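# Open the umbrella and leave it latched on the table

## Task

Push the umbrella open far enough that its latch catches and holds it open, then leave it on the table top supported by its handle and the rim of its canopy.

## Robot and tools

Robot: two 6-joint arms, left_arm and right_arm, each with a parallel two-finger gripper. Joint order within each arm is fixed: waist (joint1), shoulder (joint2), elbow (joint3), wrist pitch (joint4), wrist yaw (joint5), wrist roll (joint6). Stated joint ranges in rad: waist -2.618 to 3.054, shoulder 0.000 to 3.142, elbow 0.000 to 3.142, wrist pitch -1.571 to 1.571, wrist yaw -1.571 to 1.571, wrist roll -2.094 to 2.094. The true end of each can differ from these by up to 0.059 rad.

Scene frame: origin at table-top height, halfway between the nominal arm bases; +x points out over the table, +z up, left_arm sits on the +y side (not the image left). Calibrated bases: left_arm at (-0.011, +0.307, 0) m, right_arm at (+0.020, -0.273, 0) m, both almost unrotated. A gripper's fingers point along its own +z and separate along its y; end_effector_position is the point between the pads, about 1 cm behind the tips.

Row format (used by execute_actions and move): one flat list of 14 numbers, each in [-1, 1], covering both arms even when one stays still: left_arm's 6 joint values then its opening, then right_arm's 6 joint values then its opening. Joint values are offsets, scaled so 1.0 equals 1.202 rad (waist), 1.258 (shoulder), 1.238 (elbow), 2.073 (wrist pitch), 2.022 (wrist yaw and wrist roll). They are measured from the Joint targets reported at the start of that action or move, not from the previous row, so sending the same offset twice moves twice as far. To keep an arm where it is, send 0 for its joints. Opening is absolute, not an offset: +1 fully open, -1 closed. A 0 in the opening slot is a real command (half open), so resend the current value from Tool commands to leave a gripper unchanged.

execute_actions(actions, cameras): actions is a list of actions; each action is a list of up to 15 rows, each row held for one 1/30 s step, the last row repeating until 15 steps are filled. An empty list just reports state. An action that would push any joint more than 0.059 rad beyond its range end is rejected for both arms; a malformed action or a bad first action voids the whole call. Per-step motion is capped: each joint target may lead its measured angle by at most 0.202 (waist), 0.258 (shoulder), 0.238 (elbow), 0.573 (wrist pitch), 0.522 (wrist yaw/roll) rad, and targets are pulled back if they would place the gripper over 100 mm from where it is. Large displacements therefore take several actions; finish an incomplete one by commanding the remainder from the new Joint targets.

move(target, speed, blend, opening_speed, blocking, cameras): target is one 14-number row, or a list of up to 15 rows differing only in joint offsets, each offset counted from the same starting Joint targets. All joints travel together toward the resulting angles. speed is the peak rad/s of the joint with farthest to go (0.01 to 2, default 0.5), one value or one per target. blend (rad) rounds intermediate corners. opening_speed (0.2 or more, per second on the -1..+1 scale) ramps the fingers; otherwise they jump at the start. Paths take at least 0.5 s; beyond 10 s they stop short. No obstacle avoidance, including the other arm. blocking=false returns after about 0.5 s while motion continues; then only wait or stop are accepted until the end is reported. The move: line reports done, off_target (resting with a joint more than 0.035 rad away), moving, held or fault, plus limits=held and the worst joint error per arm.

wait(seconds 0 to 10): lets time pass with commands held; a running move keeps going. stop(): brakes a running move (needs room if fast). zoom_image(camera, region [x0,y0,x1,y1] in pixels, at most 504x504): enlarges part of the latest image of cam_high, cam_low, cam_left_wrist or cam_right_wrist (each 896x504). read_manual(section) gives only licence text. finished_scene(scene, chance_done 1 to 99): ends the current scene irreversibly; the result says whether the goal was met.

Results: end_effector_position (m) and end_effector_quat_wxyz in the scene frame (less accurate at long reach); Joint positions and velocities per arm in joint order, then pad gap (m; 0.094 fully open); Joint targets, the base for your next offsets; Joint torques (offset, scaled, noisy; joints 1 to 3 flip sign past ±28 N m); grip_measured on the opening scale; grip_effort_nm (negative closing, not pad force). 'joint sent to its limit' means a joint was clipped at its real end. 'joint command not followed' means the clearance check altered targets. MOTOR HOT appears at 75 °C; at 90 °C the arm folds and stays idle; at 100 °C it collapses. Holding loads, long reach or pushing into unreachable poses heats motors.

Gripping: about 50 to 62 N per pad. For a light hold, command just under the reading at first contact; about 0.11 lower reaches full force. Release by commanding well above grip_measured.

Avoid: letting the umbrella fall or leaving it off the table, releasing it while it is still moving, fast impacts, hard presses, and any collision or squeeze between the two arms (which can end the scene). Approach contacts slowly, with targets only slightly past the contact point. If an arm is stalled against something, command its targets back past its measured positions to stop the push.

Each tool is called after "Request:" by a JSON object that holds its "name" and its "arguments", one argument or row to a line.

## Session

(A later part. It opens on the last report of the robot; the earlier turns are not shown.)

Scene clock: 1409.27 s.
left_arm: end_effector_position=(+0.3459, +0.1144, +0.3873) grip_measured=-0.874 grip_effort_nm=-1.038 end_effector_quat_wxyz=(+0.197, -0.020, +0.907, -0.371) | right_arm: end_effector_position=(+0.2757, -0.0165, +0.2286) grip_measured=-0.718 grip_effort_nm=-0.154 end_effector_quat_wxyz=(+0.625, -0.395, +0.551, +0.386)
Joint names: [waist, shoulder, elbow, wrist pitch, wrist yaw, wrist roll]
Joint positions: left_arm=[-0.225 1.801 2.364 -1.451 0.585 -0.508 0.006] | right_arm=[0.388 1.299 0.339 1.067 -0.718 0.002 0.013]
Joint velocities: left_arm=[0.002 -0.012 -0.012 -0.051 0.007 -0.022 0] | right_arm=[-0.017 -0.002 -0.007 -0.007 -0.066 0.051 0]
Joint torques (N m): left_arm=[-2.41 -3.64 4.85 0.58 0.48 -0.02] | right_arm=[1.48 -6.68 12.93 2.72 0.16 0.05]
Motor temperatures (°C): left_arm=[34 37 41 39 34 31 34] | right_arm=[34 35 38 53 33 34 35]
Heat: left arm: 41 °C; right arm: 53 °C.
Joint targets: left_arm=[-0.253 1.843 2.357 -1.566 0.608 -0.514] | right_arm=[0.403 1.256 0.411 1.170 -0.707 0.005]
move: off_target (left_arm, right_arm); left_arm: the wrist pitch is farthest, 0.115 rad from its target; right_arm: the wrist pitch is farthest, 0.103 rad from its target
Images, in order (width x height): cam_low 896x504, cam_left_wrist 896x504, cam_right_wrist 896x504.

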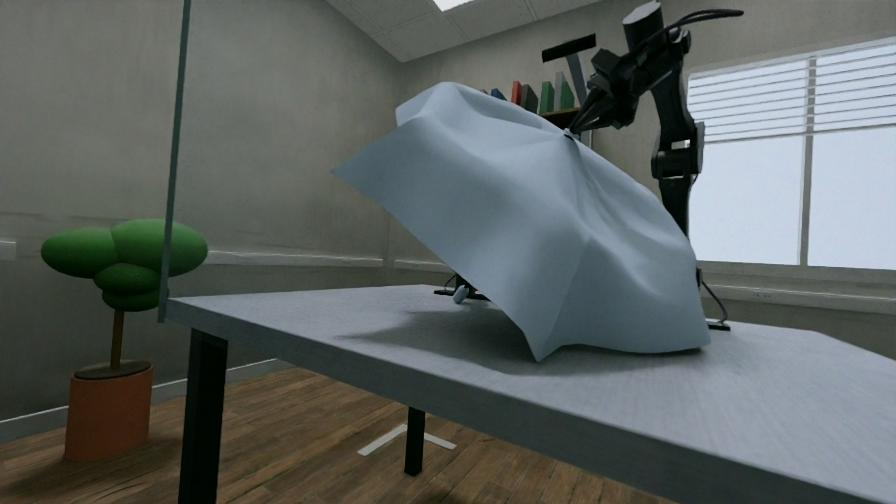

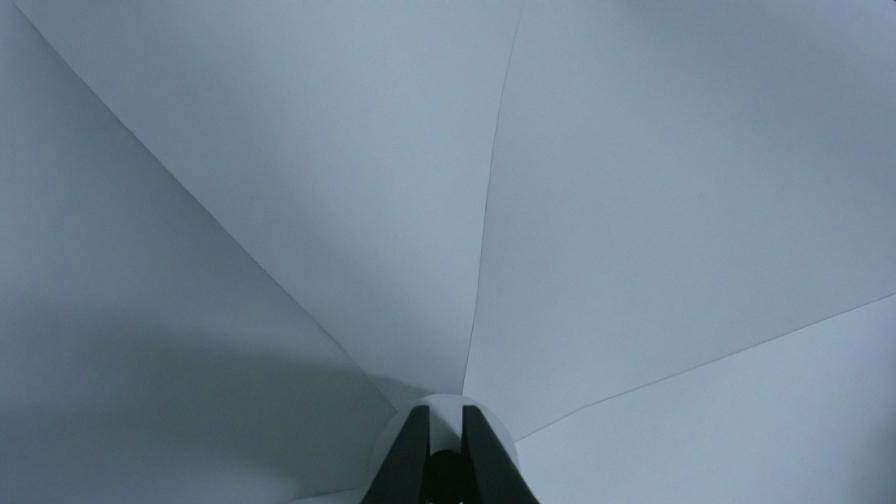

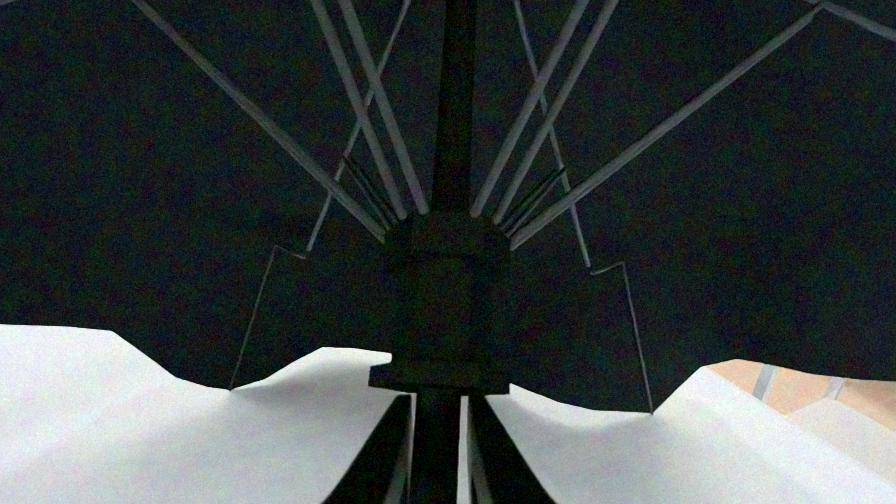

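Request:
{"name": "move", "arguments": {
  "target": [0, 0, 0, 0, 0, 0, -1, 0.0169, -0.0024, 0.0287, -0.004, 0.0101, 0, -0.72],
  "speed": 0.1,
  "cameras": ["cam_low", "cam_high", "cam_right_wrist"]
}}

Scene clock: 1414.70 s.
left_arm: end_effector_position=(+0.3464, +0.1146, +0.3901) grip_measured=-0.874 grip_effort_nm=-1.038 end_effector_quat_wxyz=(+0.202, -0.019, +0.906, -0.372) | right_arm: end_effector_position=(+0.2787, -0.0115, +0.2359) grip_measured=-0.718 grip_effort_nm=-0.154 end_effector_quat_wxyz=(+0.629, -0.393, +0.549, +0.386)
Joint names: [waist, shoulder, elbow, wrist pitch, wrist yaw, wrist roll]
Joint positions: left_arm=[-0.225 1.801 2.373 -1.448 0.583 -0.508 0.006] | right_arm=[0.406 1.299 0.367 1.046 -0.697 0.002 0.013]
Joint velocities: left_arm=[-0.002 -0.002 -0.007 -0.051 -0.022 -0.037 0] | right_arm=[0.007 0.017 0.012 0.051 -0.022 0.022 -0.001]
Joint torques (N m): left_arm=[-2.39 -3.63 4.19 0.58 0.49 -0.02] | right_arm=[1.76 -6.94 13.71 2.84 0.14 0.04]
Motor temperatures (°C): left_arm=[34 37 41 39 34 31 34] | right_arm=[34 35 38 54 33 34 35]
Heat: left arm: 41 °C; right arm: 54 °C.
Joint targets: left_arm=[-0.253 1.843 2.357 -1.566 0.608 -0.514] | right_arm=[0.423 1.253 0.447 1.162 -0.686 0.005]
move: off_target (left_arm, right_arm); left_arm: the wrist pitch is farthest, 0.118 rad from its target; right_arm: the wrist pitch is farthest, 0.115 rad from its target
Images, in order (width x height): cam_high 896x504, cam_low 896x504, cam_right_wrist 896x504.

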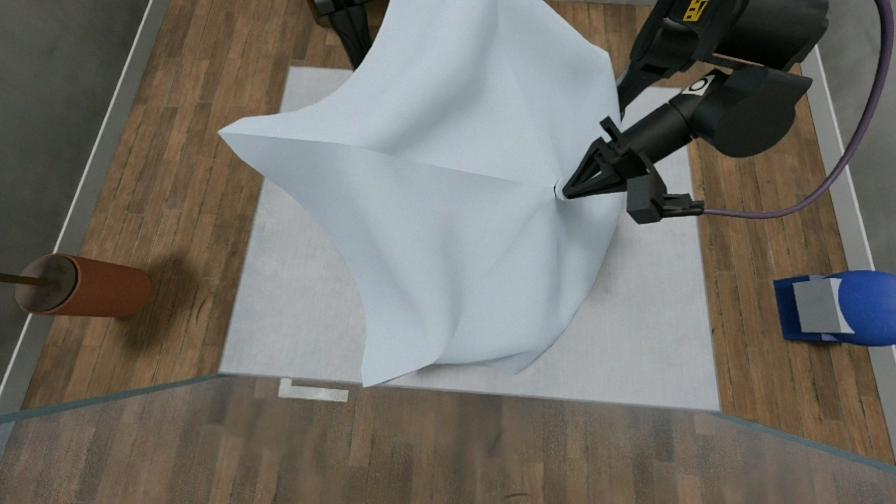

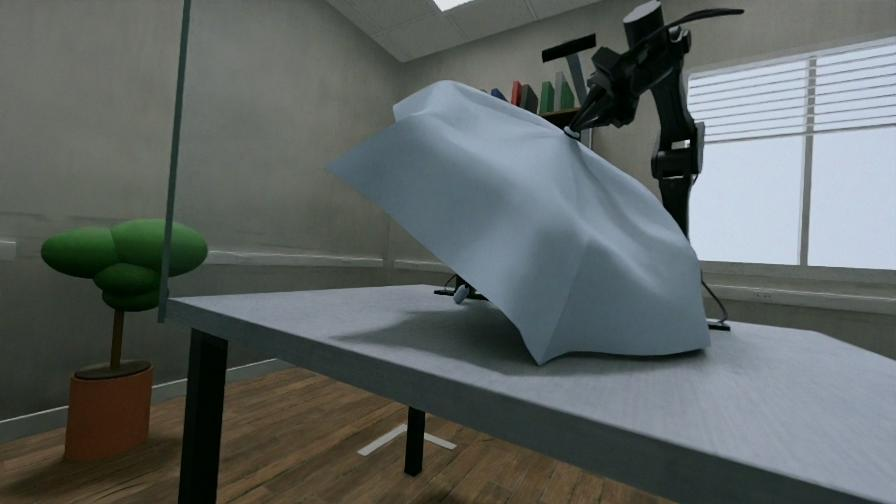

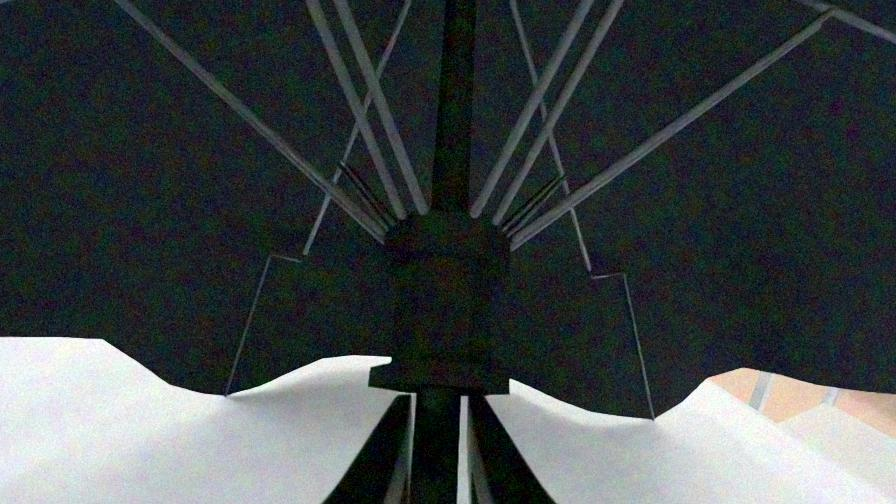

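Request:
{"name": "move", "arguments": {
  "target": [-0.0083, 0.0048, -0.0048, 0, 0.0069, 0, -1, 0.0169, -0.0024, 0.0287, -0.004, 0.0101, 0, -0.72],
  "speed": 0.1,
  "cameras": ["cam_low", "cam_high", "cam_right_wrist"]
}}

Scene clock: 1417.03 s.
left_arm: end_effector_position=(+0.3477, +0.1118, +0.3931) grip_measured=-0.874 grip_effort_nm=-1.038 end_effector_quat_wxyz=(+0.207, -0.013, +0.902, -0.378) | right_arm: end_effector_position=(+0.2821, -0.0067, +0.2442) grip_measured=-0.718 grip_effort_nm=-0.149 end_effector_quat_wxyz=(+0.634, -0.391, +0.546, +0.384)
Joint names: [waist, shoulder, elbow, wrist pitch, wrist yaw, wrist roll]
Joint positions: left_arm=[-0.228 1.801 2.373 -1.432 0.592 -0.508 0.006] | right_arm=[0.423 1.299 0.397 1.026 -0.672 0.002 0.013]
Joint velocities: left_arm=[-0.002 -0.012 0.007 0.007 -0.051 0.051 0] | right_arm=[-0.017 0.002 0.007 -0.037 -0.037 -0.051 0]
Joint torques (N m): left_arm=[-3.03 -3.19 3.74 0.43 0.54 -0.02] | right_arm=[2.04 -7.36 14.35 2.95 0.1 0.05]
Motor temperatures (°C): left_arm=[34 36 41 38 34 31 34] | right_arm=[34 35 39 54 33 34 35]
Heat: left arm: 41 °C; right arm: 54 °C.
Joint targets: left_arm=[-0.263 1.849 2.351 -1.566 0.622 -0.514] | right_arm=[0.444 1.250 0.482 1.154 -0.666 0.005]
move: off_target (left_arm, right_arm); left_arm: the wrist pitch is farthest, 0.134 rad from its target; right_arm: the wrist pitch is farthest, 0.127 rad from its target
Images, in order (width x height): cam_high 896x504, cam_low 896x504, cam_right_wrist 896x504.

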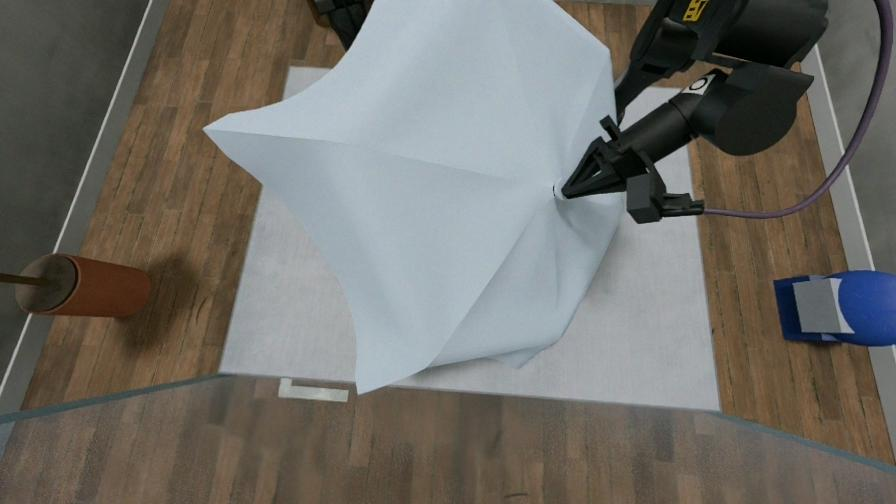

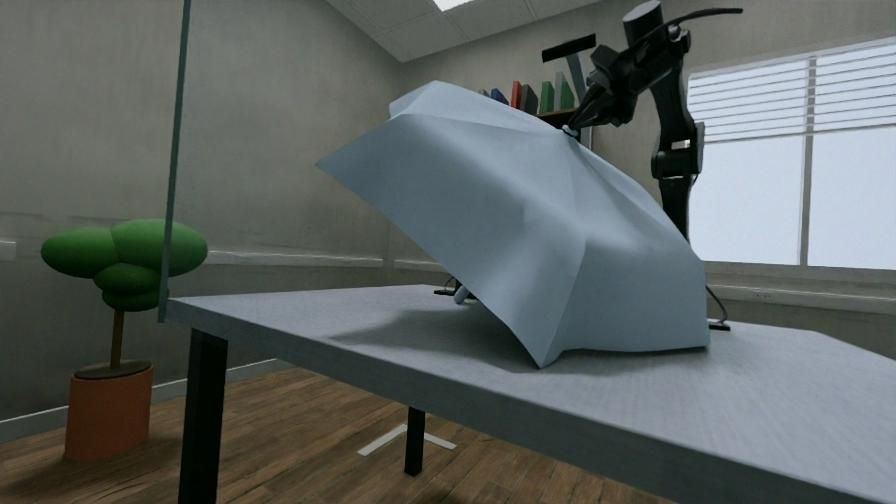

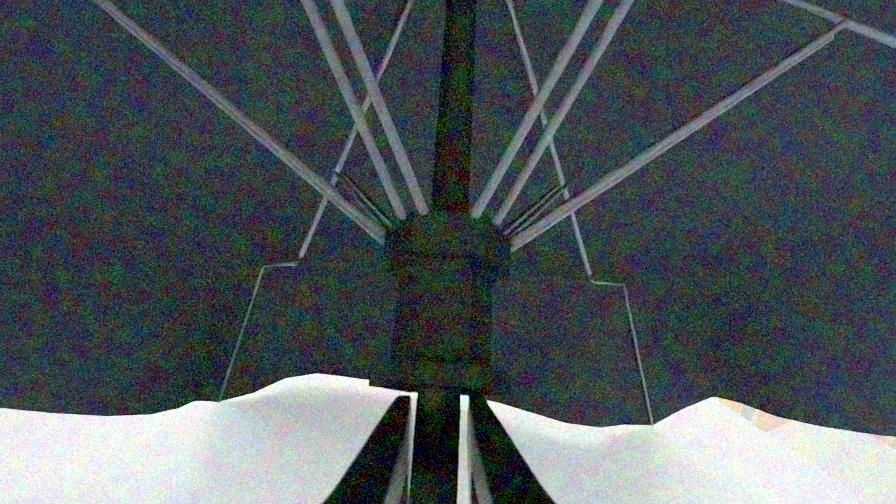

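Request:
{"name": "move", "arguments": {
  "target": [-0.0083, 0.0048, -0.0048, 0, 0.0069, 0, -1, 0.0169, -0.0024, 0.0287, -0.002, 0.0101, 0, -0.72],
  "speed": 0.1,
  "cameras": ["cam_low", "cam_left_wrist", "cam_right_wrist"]
}}

Scene clock: 1419.73 s.
left_arm: end_effector_position=(+0.3484, +0.1096, +0.3959) grip_measured=-0.874 grip_effort_nm=-1.033 end_effector_quat_wxyz=(+0.212, -0.009, +0.900, -0.381) | right_arm: end_effector_position=(+0.2853, -0.0022, +0.2524) grip_measured=-0.718 grip_effort_nm=-0.144 end_effector_quat_wxyz=(+0.639, -0.387, +0.544, +0.382)
Joint names: [waist, shoulder, elbow, wrist pitch, wrist yaw, wrist roll]
Joint positions: left_arm=[-0.232 1.801 2.376 -1.42 0.595 -0.508 0.006] | right_arm=[0.44 1.299 0.426 1.008 -0.647 0.003 0.013]
Joint velocities: left_arm=[-0.017 -0.012 -0.012 -0.095 -0.022 -0.037 0] | right_arm=[-0.002 0.022 -0.012 -0.051 -0.051 -0.051 0.001]
Joint torques (N m): left_arm=[-3.59 -2.77 3.06 0.34 0.64 -0.02] | right_arm=[2.41 -7.69 15.06 3.11 0.05 0.06]
Motor temperatures (°C): left_arm=[34 36 41 38 34 31 34] | right_arm=[34 35 39 55 33 34 35]
Heat: left arm: 41 °C; right arm: 55 °C.
Joint targets: left_arm=[-0.274 1.855 2.345 -1.566 0.636 -0.514] | right_arm=[0.464 1.247 0.518 1.150 -0.645 0.006]
move: off_target (left_arm, right_arm); left_arm: the wrist pitch is farthest, 0.146 rad from its target; right_arm: the wrist pitch is farthest, 0.142 rad from its target
Images, in order (width x height): cam_low 896x504, cam_left_wrist 896x504, cam_right_wrist 896x504.

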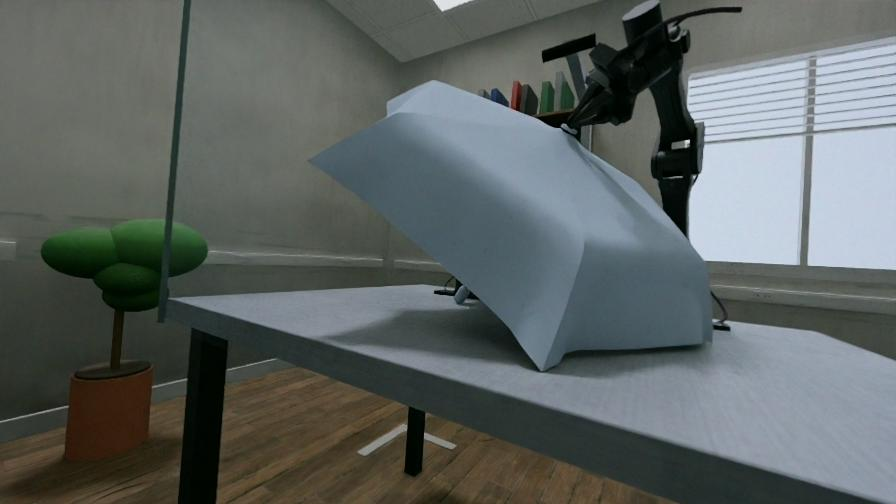

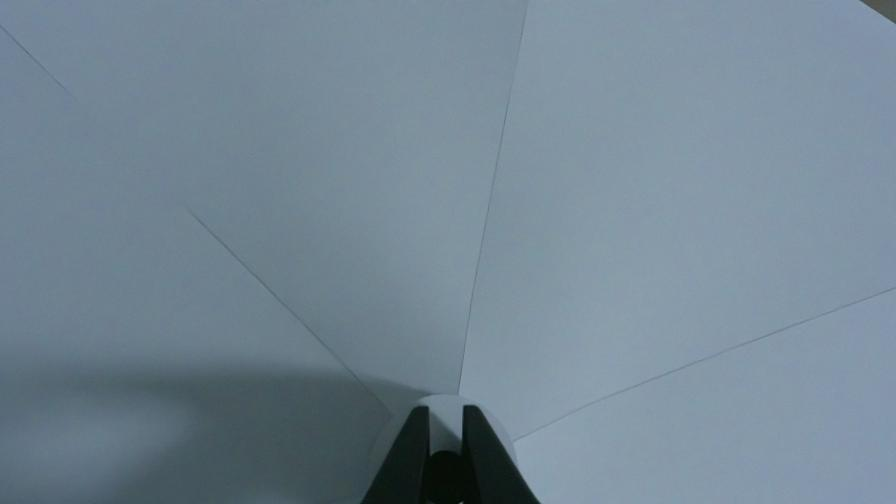

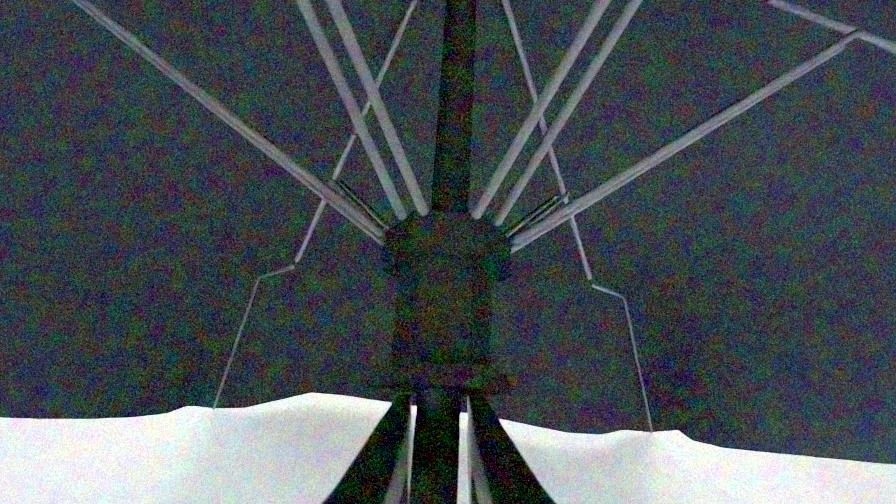

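Request:
{"name": "move", "arguments": {
  "target": [-0.0083, 0.0048, -0.0048, 0, 0.0069, 0, -1, 0.0169, -0.0024, 0.0287, -0.001, 0.0101, 0, -0.72],
  "speed": 0.1,
  "cameras": ["cam_low", "cam_right_wrist"]
}}

Scene clock: 1421.67 s.
left_arm: end_effector_position=(+0.3493, +0.1078, +0.3978) grip_measured=-0.874 grip_effort_nm=-1.038 end_effector_quat_wxyz=(+0.216, -0.005, +0.898, -0.384) | right_arm: end_effector_position=(+0.2885, +0.0021, +0.2603) grip_measured=-0.718 grip_effort_nm=-0.149 end_effector_quat_wxyz=(+0.643, -0.383, +0.543, +0.380)
Joint names: [waist, shoulder, elbow, wrist pitch, wrist yaw, wrist roll]
Joint positions: left_arm=[-0.234 1.801 2.376 -1.409 0.598 -0.508 0.006] | right_arm=[0.456 1.299 0.454 0.987 -0.62 0.003 0.013]
Joint velocities: left_arm=[0.012 0.007 0.007 -0.007 -0.095 0.022 -0.001] | right_arm=[-0.022 -0.007 0.002 0.051 -0.095 -0.066 0]
Joint torques (N m): left_arm=[-4.19 -2.35 2.59 0.24 0.74 -0.02] | right_arm=[2.81 -7.99 15.9 3.28 -0.01 0.06]
Motor temperatures (°C): left_arm=[34 36 41 38 34 31 34] | right_arm=[34 35 40 55 33 34 35]
Heat: left arm: 41 °C; right arm: 55 °C.
Joint targets: left_arm=[-0.283 1.861 2.339 -1.566 0.650 -0.514] | right_arm=[0.484 1.244 0.553 1.147 -0.625 0.006]
move: off_target (left_arm, right_arm); left_arm: the wrist pitch is farthest, 0.157 rad from its target; right_arm: the wrist pitch is farthest, 0.160 rad from its target
Images, in order (width x height): cam_low 896x504, cam_right_wrist 896x504.

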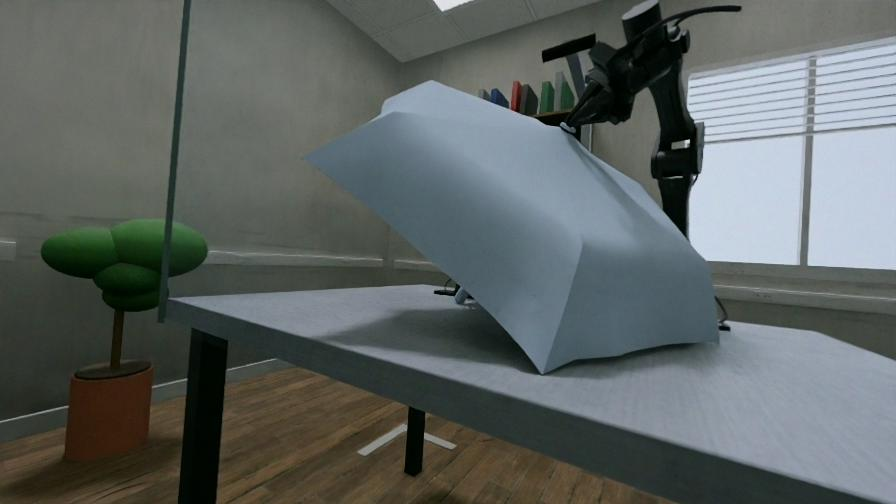

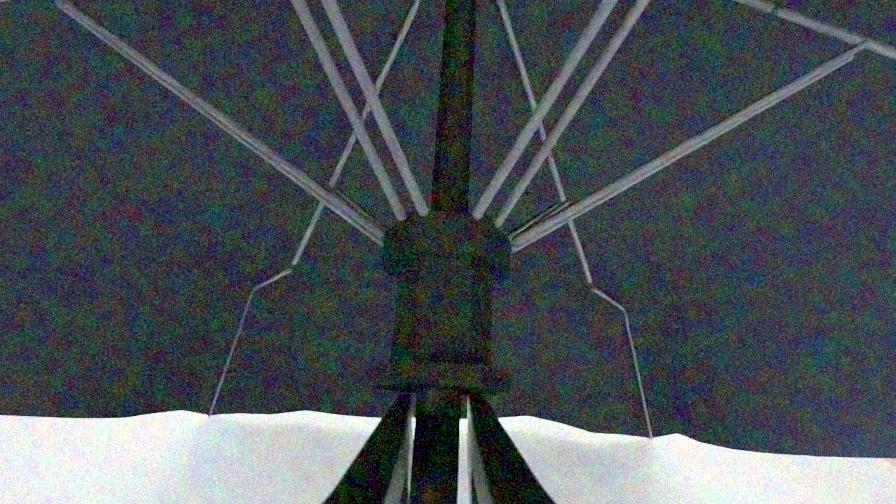

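Request:
{"name": "move", "arguments": {
  "target": [-0.0083, 0.0048, -0.0048, 0, 0.0069, 0, -1, 0.0169, -0.0024, 0.0287, 0.0, 0.0101, 0, -0.72],
  "speed": 0.1,
  "cameras": ["cam_low", "cam_right_wrist"]
}}

Scene clock: 1426.83 s.
left_arm: end_effector_position=(+0.3508, +0.1072, +0.3990) grip_measured=-0.874 grip_effort_nm=-1.038 end_effector_quat_wxyz=(+0.220, -0.004, +0.897, -0.384) | right_arm: end_effector_position=(+0.2910, +0.0055, +0.2647) grip_measured=-0.718 grip_effort_nm=-0.149 end_effector_quat_wxyz=(+0.645, -0.379, +0.545, +0.378)
Joint names: [waist, shoulder, elbow, wrist pitch, wrist yaw, wrist roll]
Joint positions: left_arm=[-0.236 1.801 2.376 -1.399 0.595 -0.508 0.006] | right_arm=[0.47 1.299 0.474 0.967 -0.595 0.003 0.013]
Joint velocities: left_arm=[-0.017 -0.022 -0.012 -0.066 0.022 0.066 0] | right_arm=[0.012 0.002 0.002 0.007 -0.051 -0.037 0]
Joint torques (N m): left_arm=[-4.93 -1.92 2.15 0.15 0.91 -0.02] | right_arm=[3.22 -7.92 16.42 3.33 -0.07 0.05]
Motor temperatures (°C): left_arm=[34 36 40 38 34 31 34] | right_arm=[34 36 41 58 33 34 35]
Heat: left arm: 40 °C; right arm: 58 °C.
Joint targets: left_arm=[-0.293 1.867 2.333 -1.566 0.664 -0.514] | right_arm=[0.502 1.246 0.579 1.131 -0.604 0.005]
move: off_target (left_arm, right_arm); left_arm: the wrist pitch is farthest, 0.167 rad from its target; right_arm: the wrist pitch is farthest, 0.180 rad from its target
Images, in order (width x height): cam_low 896x504, cam_right_wrist 896x504.

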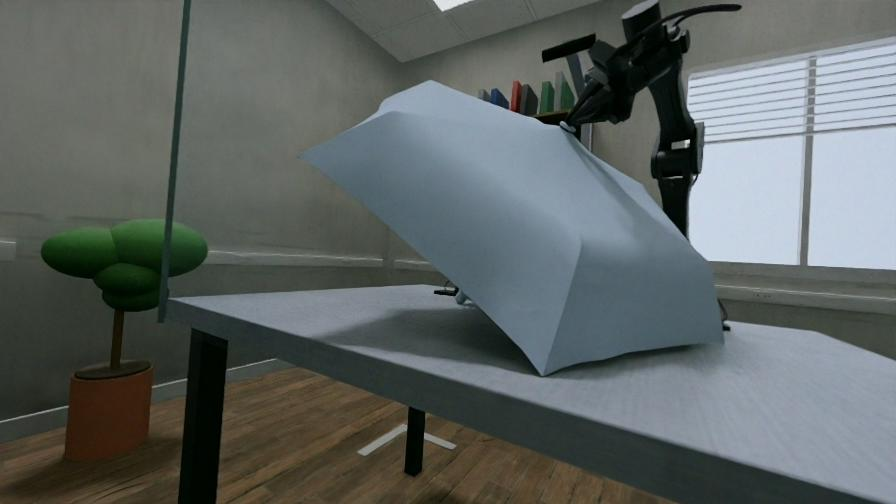

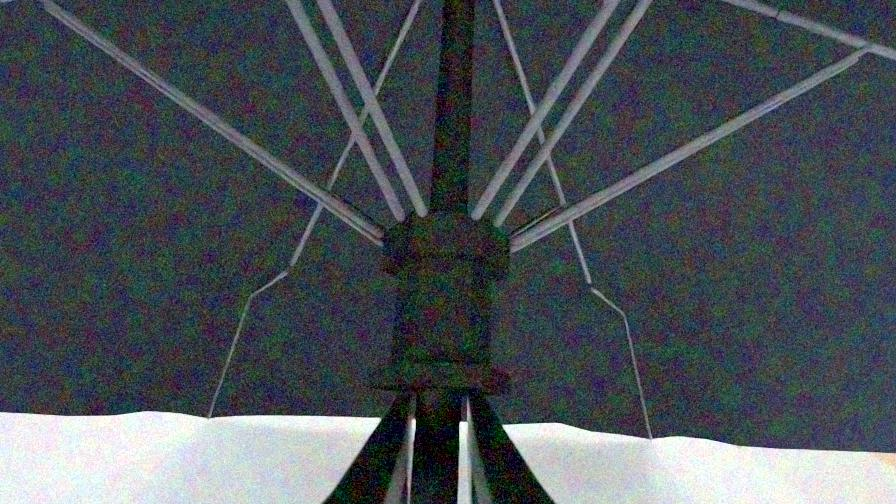

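Request:
{"name": "move", "arguments": {
  "target": [-0.0166, 0.0099, -0.0089, 0, 0.0141, 0, -1, 0.0169, -0.0024, 0.0287, 0.01, 0.0101, 0, -0.72],
  "speed": 0.12,
  "cameras": ["cam_low", "cam_left_wrist", "cam_right_wrist"]
}}

Scene clock: 1454.13 s.
left_arm: end_effector_position=(+0.3545, +0.1051, +0.3994) grip_measured=-0.874 grip_effort_nm=-1.048 end_effector_quat_wxyz=(+0.225, -0.001, +0.895, -0.386) | right_arm: end_effector_position=(+0.2945, +0.0063, +0.2669) grip_measured=-0.718 grip_effort_nm=-0.149 end_effector_quat_wxyz=(+0.649, -0.372, +0.550, +0.372)
Joint names: [waist, shoulder, elbow, wrist pitch, wrist yaw, wrist roll]
Joint positions: left_arm=[-0.239 1.807 2.376 -1.382 0.595 -0.508 0.006] | right_arm=[0.48 1.299 0.484 0.956 -0.565 0.003 0.013]
Joint velocities: left_arm=[-0.002 -0.002 -0.007 0.007 -0.037 -0.022 0] | right_arm=[-0.037 0.002 -0.017 0.022 -0.022 -0.11 0]
Joint torques (N m): left_arm=[-6.43 -1.54 1.37 -0.01 1.19 -0.02] | right_arm=[3.48 -7.41 16.8 3.33 -0.15 0.04]
Motor temperatures (°C): left_arm=[35 36 40 37 34 31 34] | right_arm=[34 37 41 66 33 34 35]
Heat: left arm: 40 °C; right arm: 66 °C.
Joint targets: left_arm=[-0.313 1.880 2.322 -1.566 0.692 -0.514] | right_arm=[0.515 1.252 0.592 1.119 -0.580 0.005]
move: off_target (left_arm, right_arm); left_arm: the wrist pitch is farthest, 0.184 rad from its target; right_arm: the wrist pitch is farthest, 0.196 rad from its target
Images, in order (width x height): cam_low 896x504, cam_left_wrist 896x504, cam_right_wrist 896x504.

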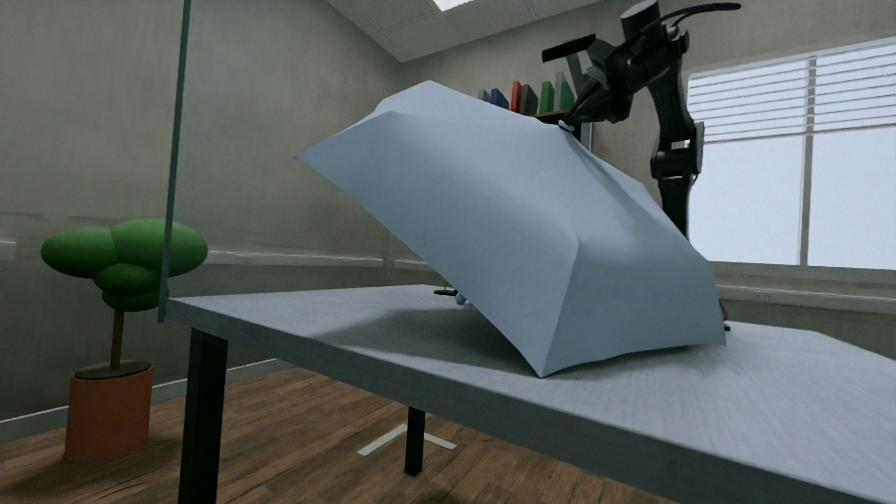

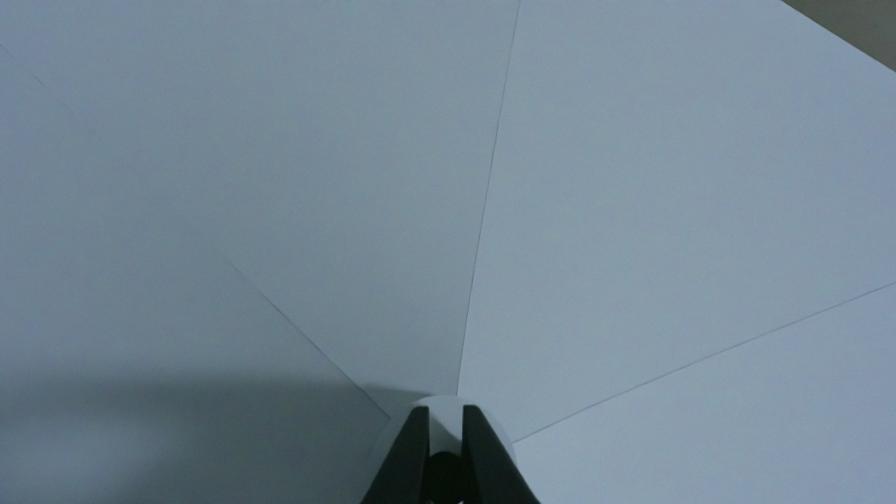

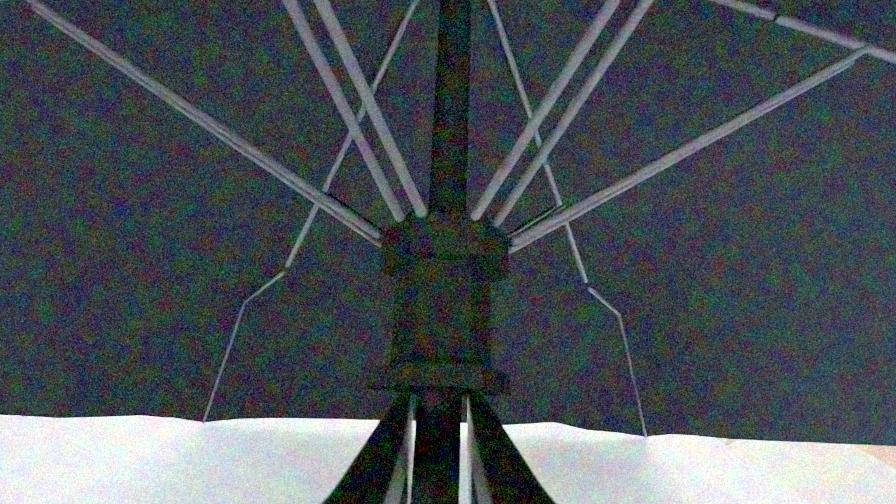

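Request:
{"name": "execute_actions", "arguments": {
  "actions": []
}}

Scene clock: 1465.10 s.
left_arm: end_effector_position=(+0.3545, +0.1051, +0.3994) grip_measured=-0.874 grip_effort_nm=-1.033 end_effector_quat_wxyz=(+0.225, -0.001, +0.895, -0.386) | right_arm: end_effector_position=(+0.2945, +0.0063, +0.2669) grip_measured=-0.718 grip_effort_nm=-0.159 end_effector_quat_wxyz=(+0.649, -0.372, +0.550, +0.372)
Joint names: [waist, shoulder, elbow, wrist pitch, wrist yaw, wrist roll]
Joint positions: left_arm=[-0.239 1.807 2.376 -1.382 0.595 -0.508 0.006] | right_arm=[0.48 1.299 0.484 0.956 -0.565 0.003 0.013]
Joint velocities: left_arm=[0.002 -0.002 0.017 -0.081 -0.007 -0.037 0] | right_arm=[-0.007 -0.007 -0.007 0.081 -0.066 0.022 0.002]
Joint torques (N m): left_arm=[-6.43 -1.54 1.35 -0.01 1.19 -0.01] | right_arm=[3.51 -7.38 16.79 3.33 -0.15 0.04]
Motor temperatures (°C): left_arm=[35 36 40 37 35 31 34] | right_arm=[34 37 42 66 33 34 35]
Heat: left arm: 40 °C; right arm: 66 °C.
Joint targets: left_arm=[-0.313 1.880 2.322 -1.566 0.692 -0.514] | right_arm=[0.515 1.252 0.592 1.119 -0.580 0.005]
Tool commands: left_gripper/opening=-1.0 right_gripper/opening=-0.72

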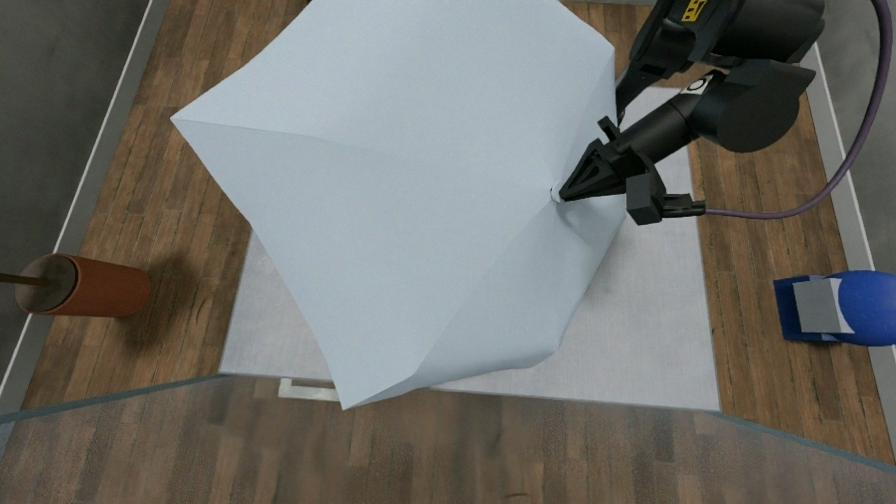

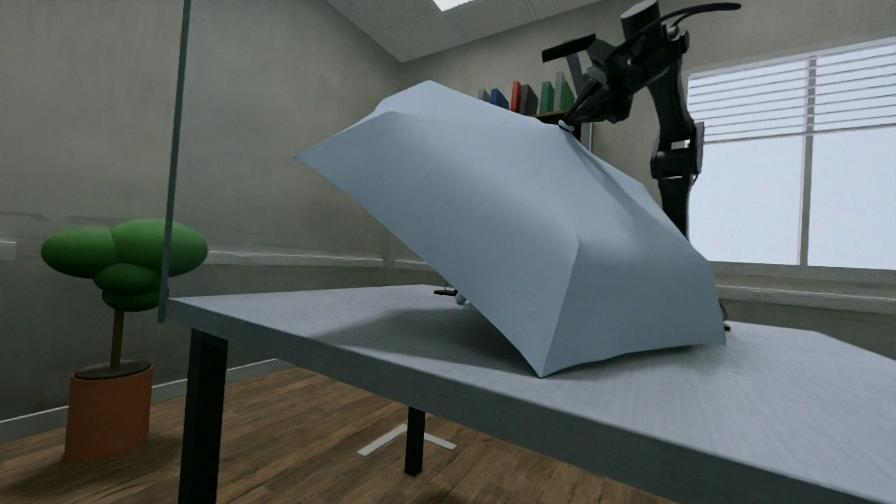

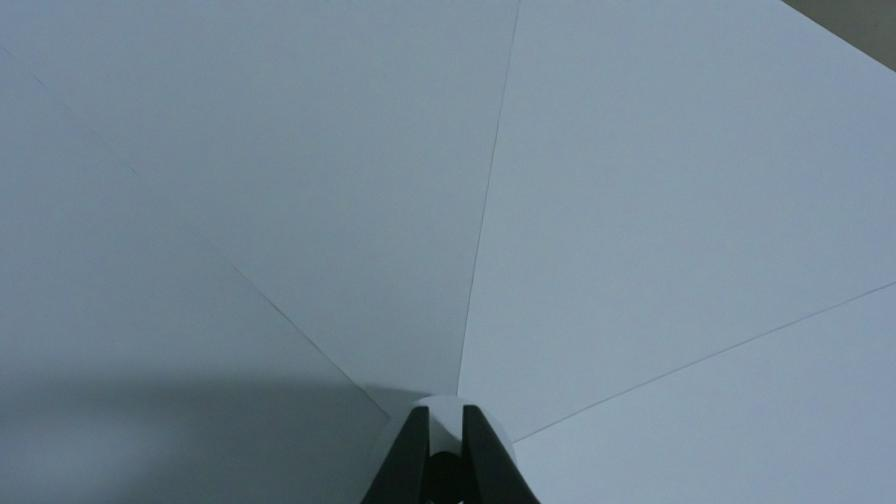

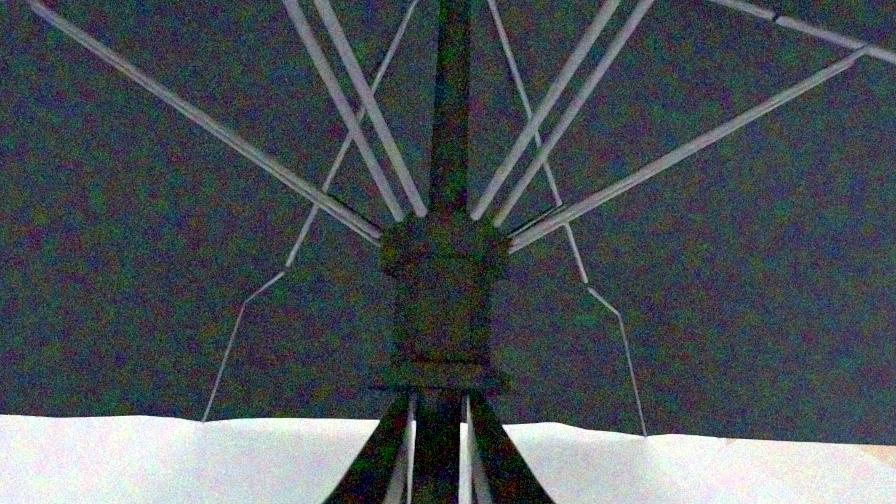

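Request:
{"name": "move", "arguments": {
  "target": [0.0616,-0.058,0.0436,0.0888,-0.048,0.003,-1,-0.0291,0.0374,-0.0872,-0.0786,0.0074,-0.001,-0.72],
  "speed": 0.15,
  "cameras": ["cam_right_wrist","cam_left_wrist"]
}}

Scene clock: 1471.03 s.
left_arm: end_effector_position=(+0.3603, +0.1088, +0.4016) grip_measured=-0.874 grip_effort_nm=-1.033 end_effector_quat_wxyz=(+0.240, -0.003, +0.894, -0.379) | right_arm: end_effector_position=(+0.2974, +0.0056, +0.2591) grip_measured=-0.718 grip_effort_nm=-0.144 end_effector_quat_wxyz=(+0.639, -0.368, +0.565, +0.370)
Joint names: [waist, shoulder, elbow, wrist pitch, wrist yaw, wrist roll]
Joint positions: left_arm=[-0.234 1.805 2.376 -1.362 0.573 -0.508 0.006] | right_arm=[0.478 1.299 0.484 0.92 -0.555 0.003 0.013]
Joint velocities: left_arm=[0.002 0.012 0.012 -0.037 -0.022 -0.022 0] | right_arm=[0.002 0.007 -0.017 -0.007 0.007 -0.066 -0.002]
Joint torques (N m): left_arm=[-0.38 -6.61 5.5 1.68 0.44 0.06] | right_arm=[0.27 -3.67 6.98 2.15 -0.09 0.02]
Motor temperatures (°C): left_arm=[35 36 40 37 35 31 34] | right_arm=[34 37 42 66 33 34 35]
Heat: left arm: 40 °C; right arm: 66 °C.
Joint targets: left_arm=[-0.239 1.807 2.376 -1.382 0.595 -0.508] | right_arm=[0.480 1.299 0.484 0.956 -0.565 0.003]
move: off_target (right_arm); right_arm: the wrist pitch is farthest, 0.036 rad from its target
Images, in order (width x height): cam_left_wrist 896x504, cam_right_wrist 896x504.

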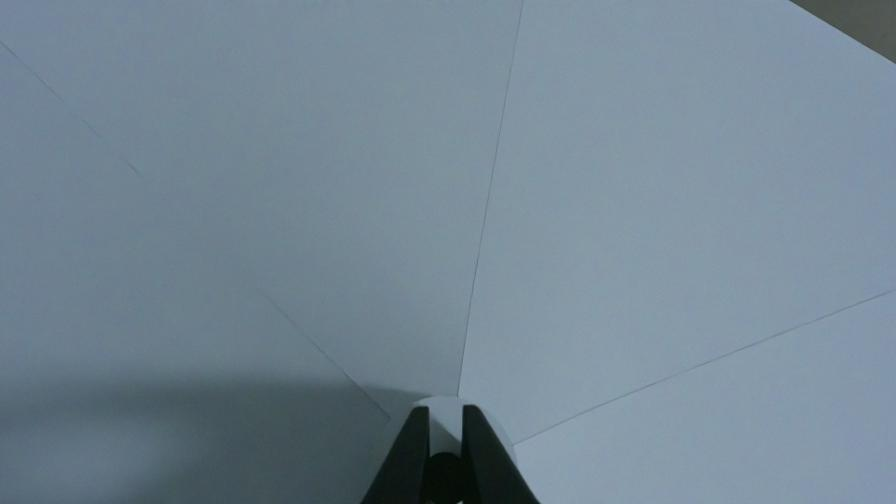

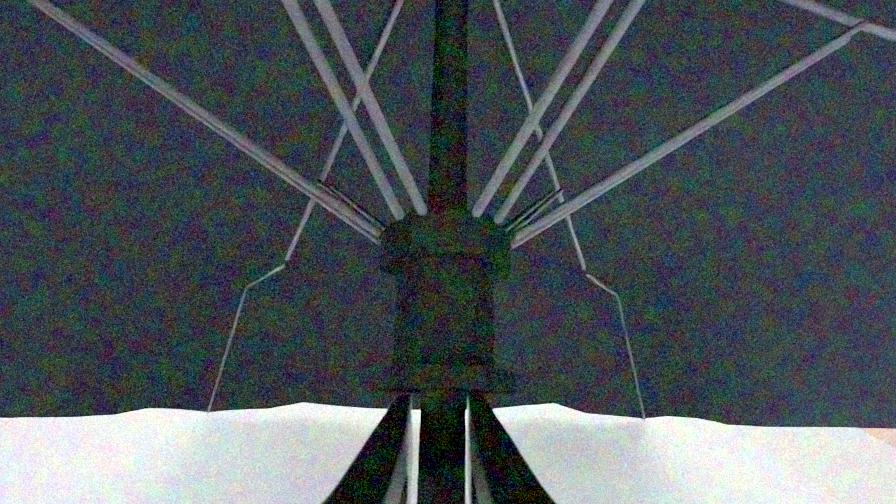

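Request:
{"name": "zoom_image", "arguments": {
  "camera": "cam_right_wrist",
  "region": [180, 60, 520, 440]
}}

Request:
{"name": "zoom_image", "arguments": {
  "camera": "cam_right_wrist",
  "region": [480, 0, 896, 440]
}}

Scaled by 1.326 from the camera's 896x504 image, which has a finer 1280x720 frame.

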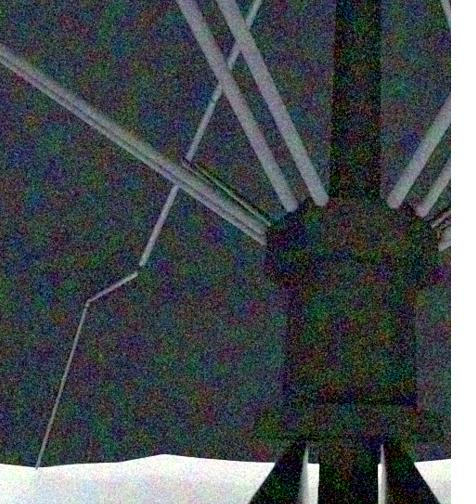

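Scaled by 1.145 from the camera's 896x504 image, which has a finer 1280x720 frame.

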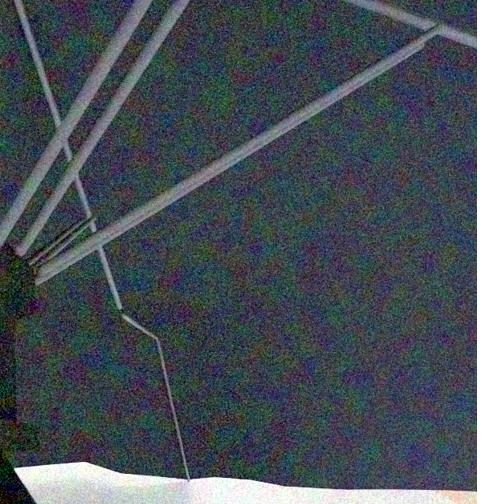

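Request:
{"name": "zoom_image", "arguments": {
  "camera": "cam_right_wrist",
  "region": [370, 0, 530, 240]
}}

Request:
{"name": "zoom_image", "arguments": {
  "camera": "cam_right_wrist",
  "region": [330, 200, 560, 500]
}}

Scaled by 2.100 from the camera's 896x504 image, which has a finer 1280x720 frame.

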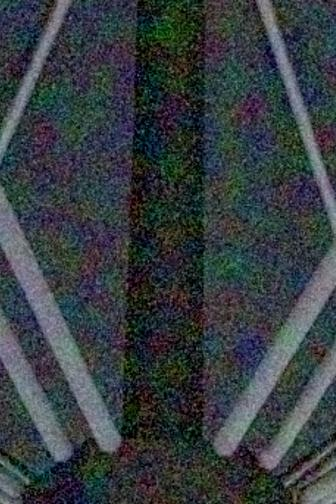

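Scaled by 1.680 from the camera's 896x504 image, which has a finer 1280x720 frame.

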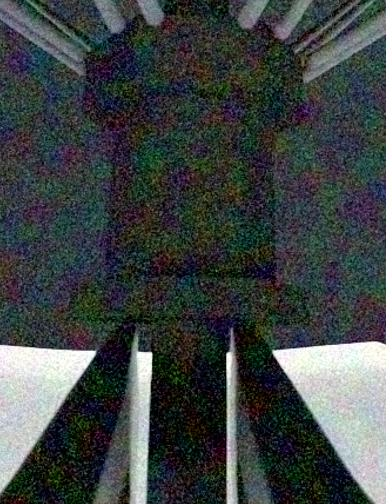

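Request:
{"name": "execute_actions", "arguments": {
  "actions": [],
  "cameras": ["cam_high","cam_low"]
}}

Request:
{"name": "zoom_image", "arguments": {
  "camera": "cam_high",
  "region": [160, 0, 664, 420]
}}

Request:
{"name": "zoom_image", "arguments": {
  "camera": "cam_low",
  "region": [280, 60, 760, 400]
}}

Scene clock: 1592.73 s.
left_arm: end_effector_position=(+0.3603, +0.1088, +0.4016) grip_measured=-0.874 grip_effort_nm=-1.033 end_effector_quat_wxyz=(+0.240, -0.003, +0.894, -0.379) | right_arm: end_effector_position=(+0.2974, +0.0056, +0.2591) grip_measured=-0.718 grip_effort_nm=-0.154 end_effector_quat_wxyz=(+0.639, -0.368, +0.565, +0.370)
Joint names: [waist, shoulder, elbow, wrist pitch, wrist yaw, wrist roll]
Joint positions: left_arm=[-0.234 1.805 2.376 -1.362 0.573 -0.508 0.006] | right_arm=[0.478 1.299 0.484 0.92 -0.555 0.003 0.013]
Joint velocities: left_arm=[-0.002 0.007 0.002 -0.007 -0.037 -0.022 -0.001] | right_arm=[0.012 0.002 -0.002 -0.007 -0.007 -0.066 0]
Joint torques (N m): left_arm=[-0.39 -6.61 5.49 1.68 0.45 0.05] | right_arm=[0.24 -3.64 6.98 2.15 -0.09 0.02]
Motor temperatures (°C): left_arm=[34 37 40 40 33 31 34] | right_arm=[34 35 38 59 33 34 34]
Heat: left arm: 40 °C; right arm: 59 °C.
Joint targets: left_arm=[-0.239 1.807 2.376 -1.382 0.595 -0.508] | right_arm=[0.480 1.299 0.484 0.956 -0.565 0.003]
Tool commands: left_gripper/opening=-1.0 right_gripper/opening=-0.72
Images, in order (width x height): cam_high 896x504, cam_low 896x504.

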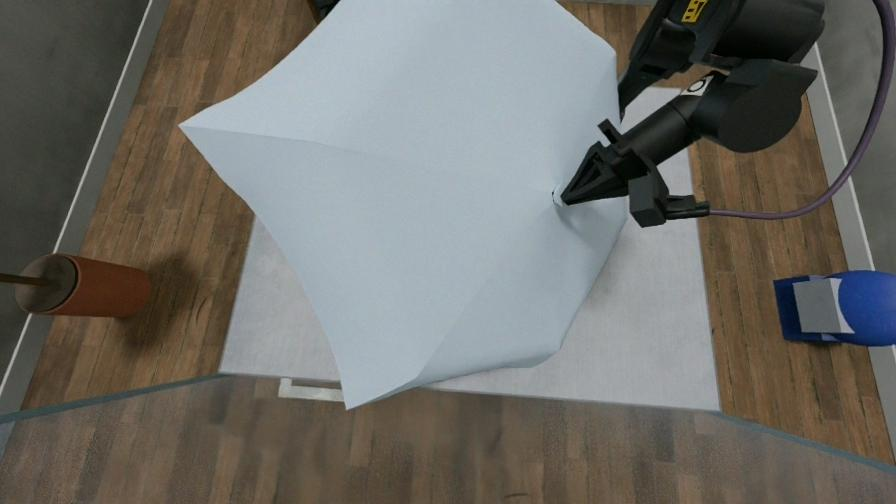

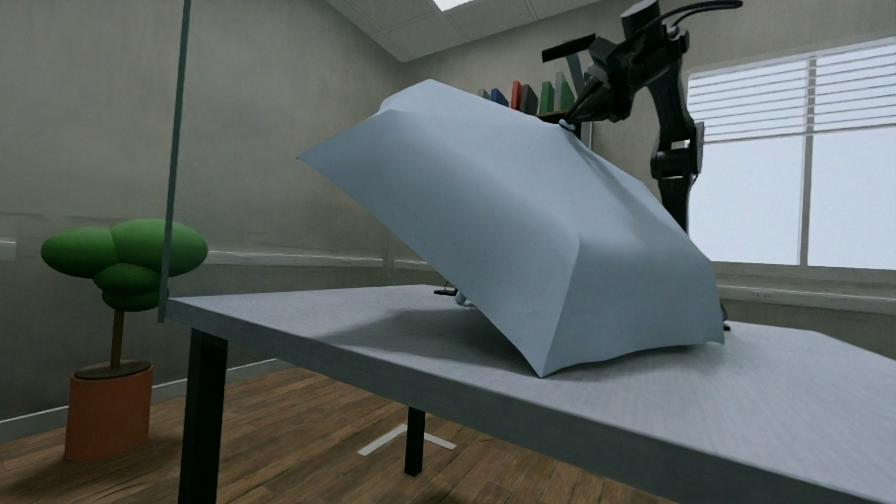

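Scaled by 1.000.

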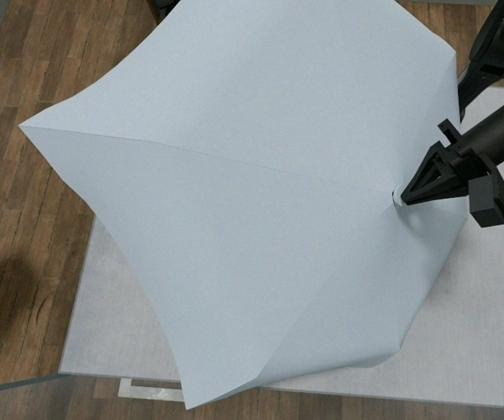

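Scaled by 1.050 from the camera's 896x504 image, which has a finer 1280x720 frame.

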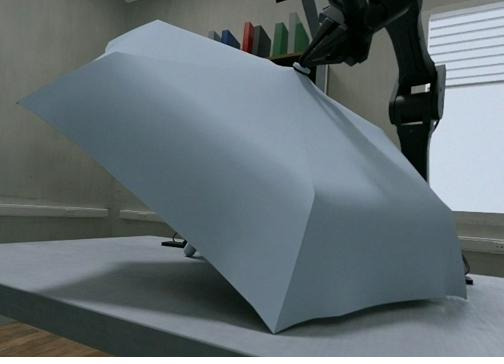

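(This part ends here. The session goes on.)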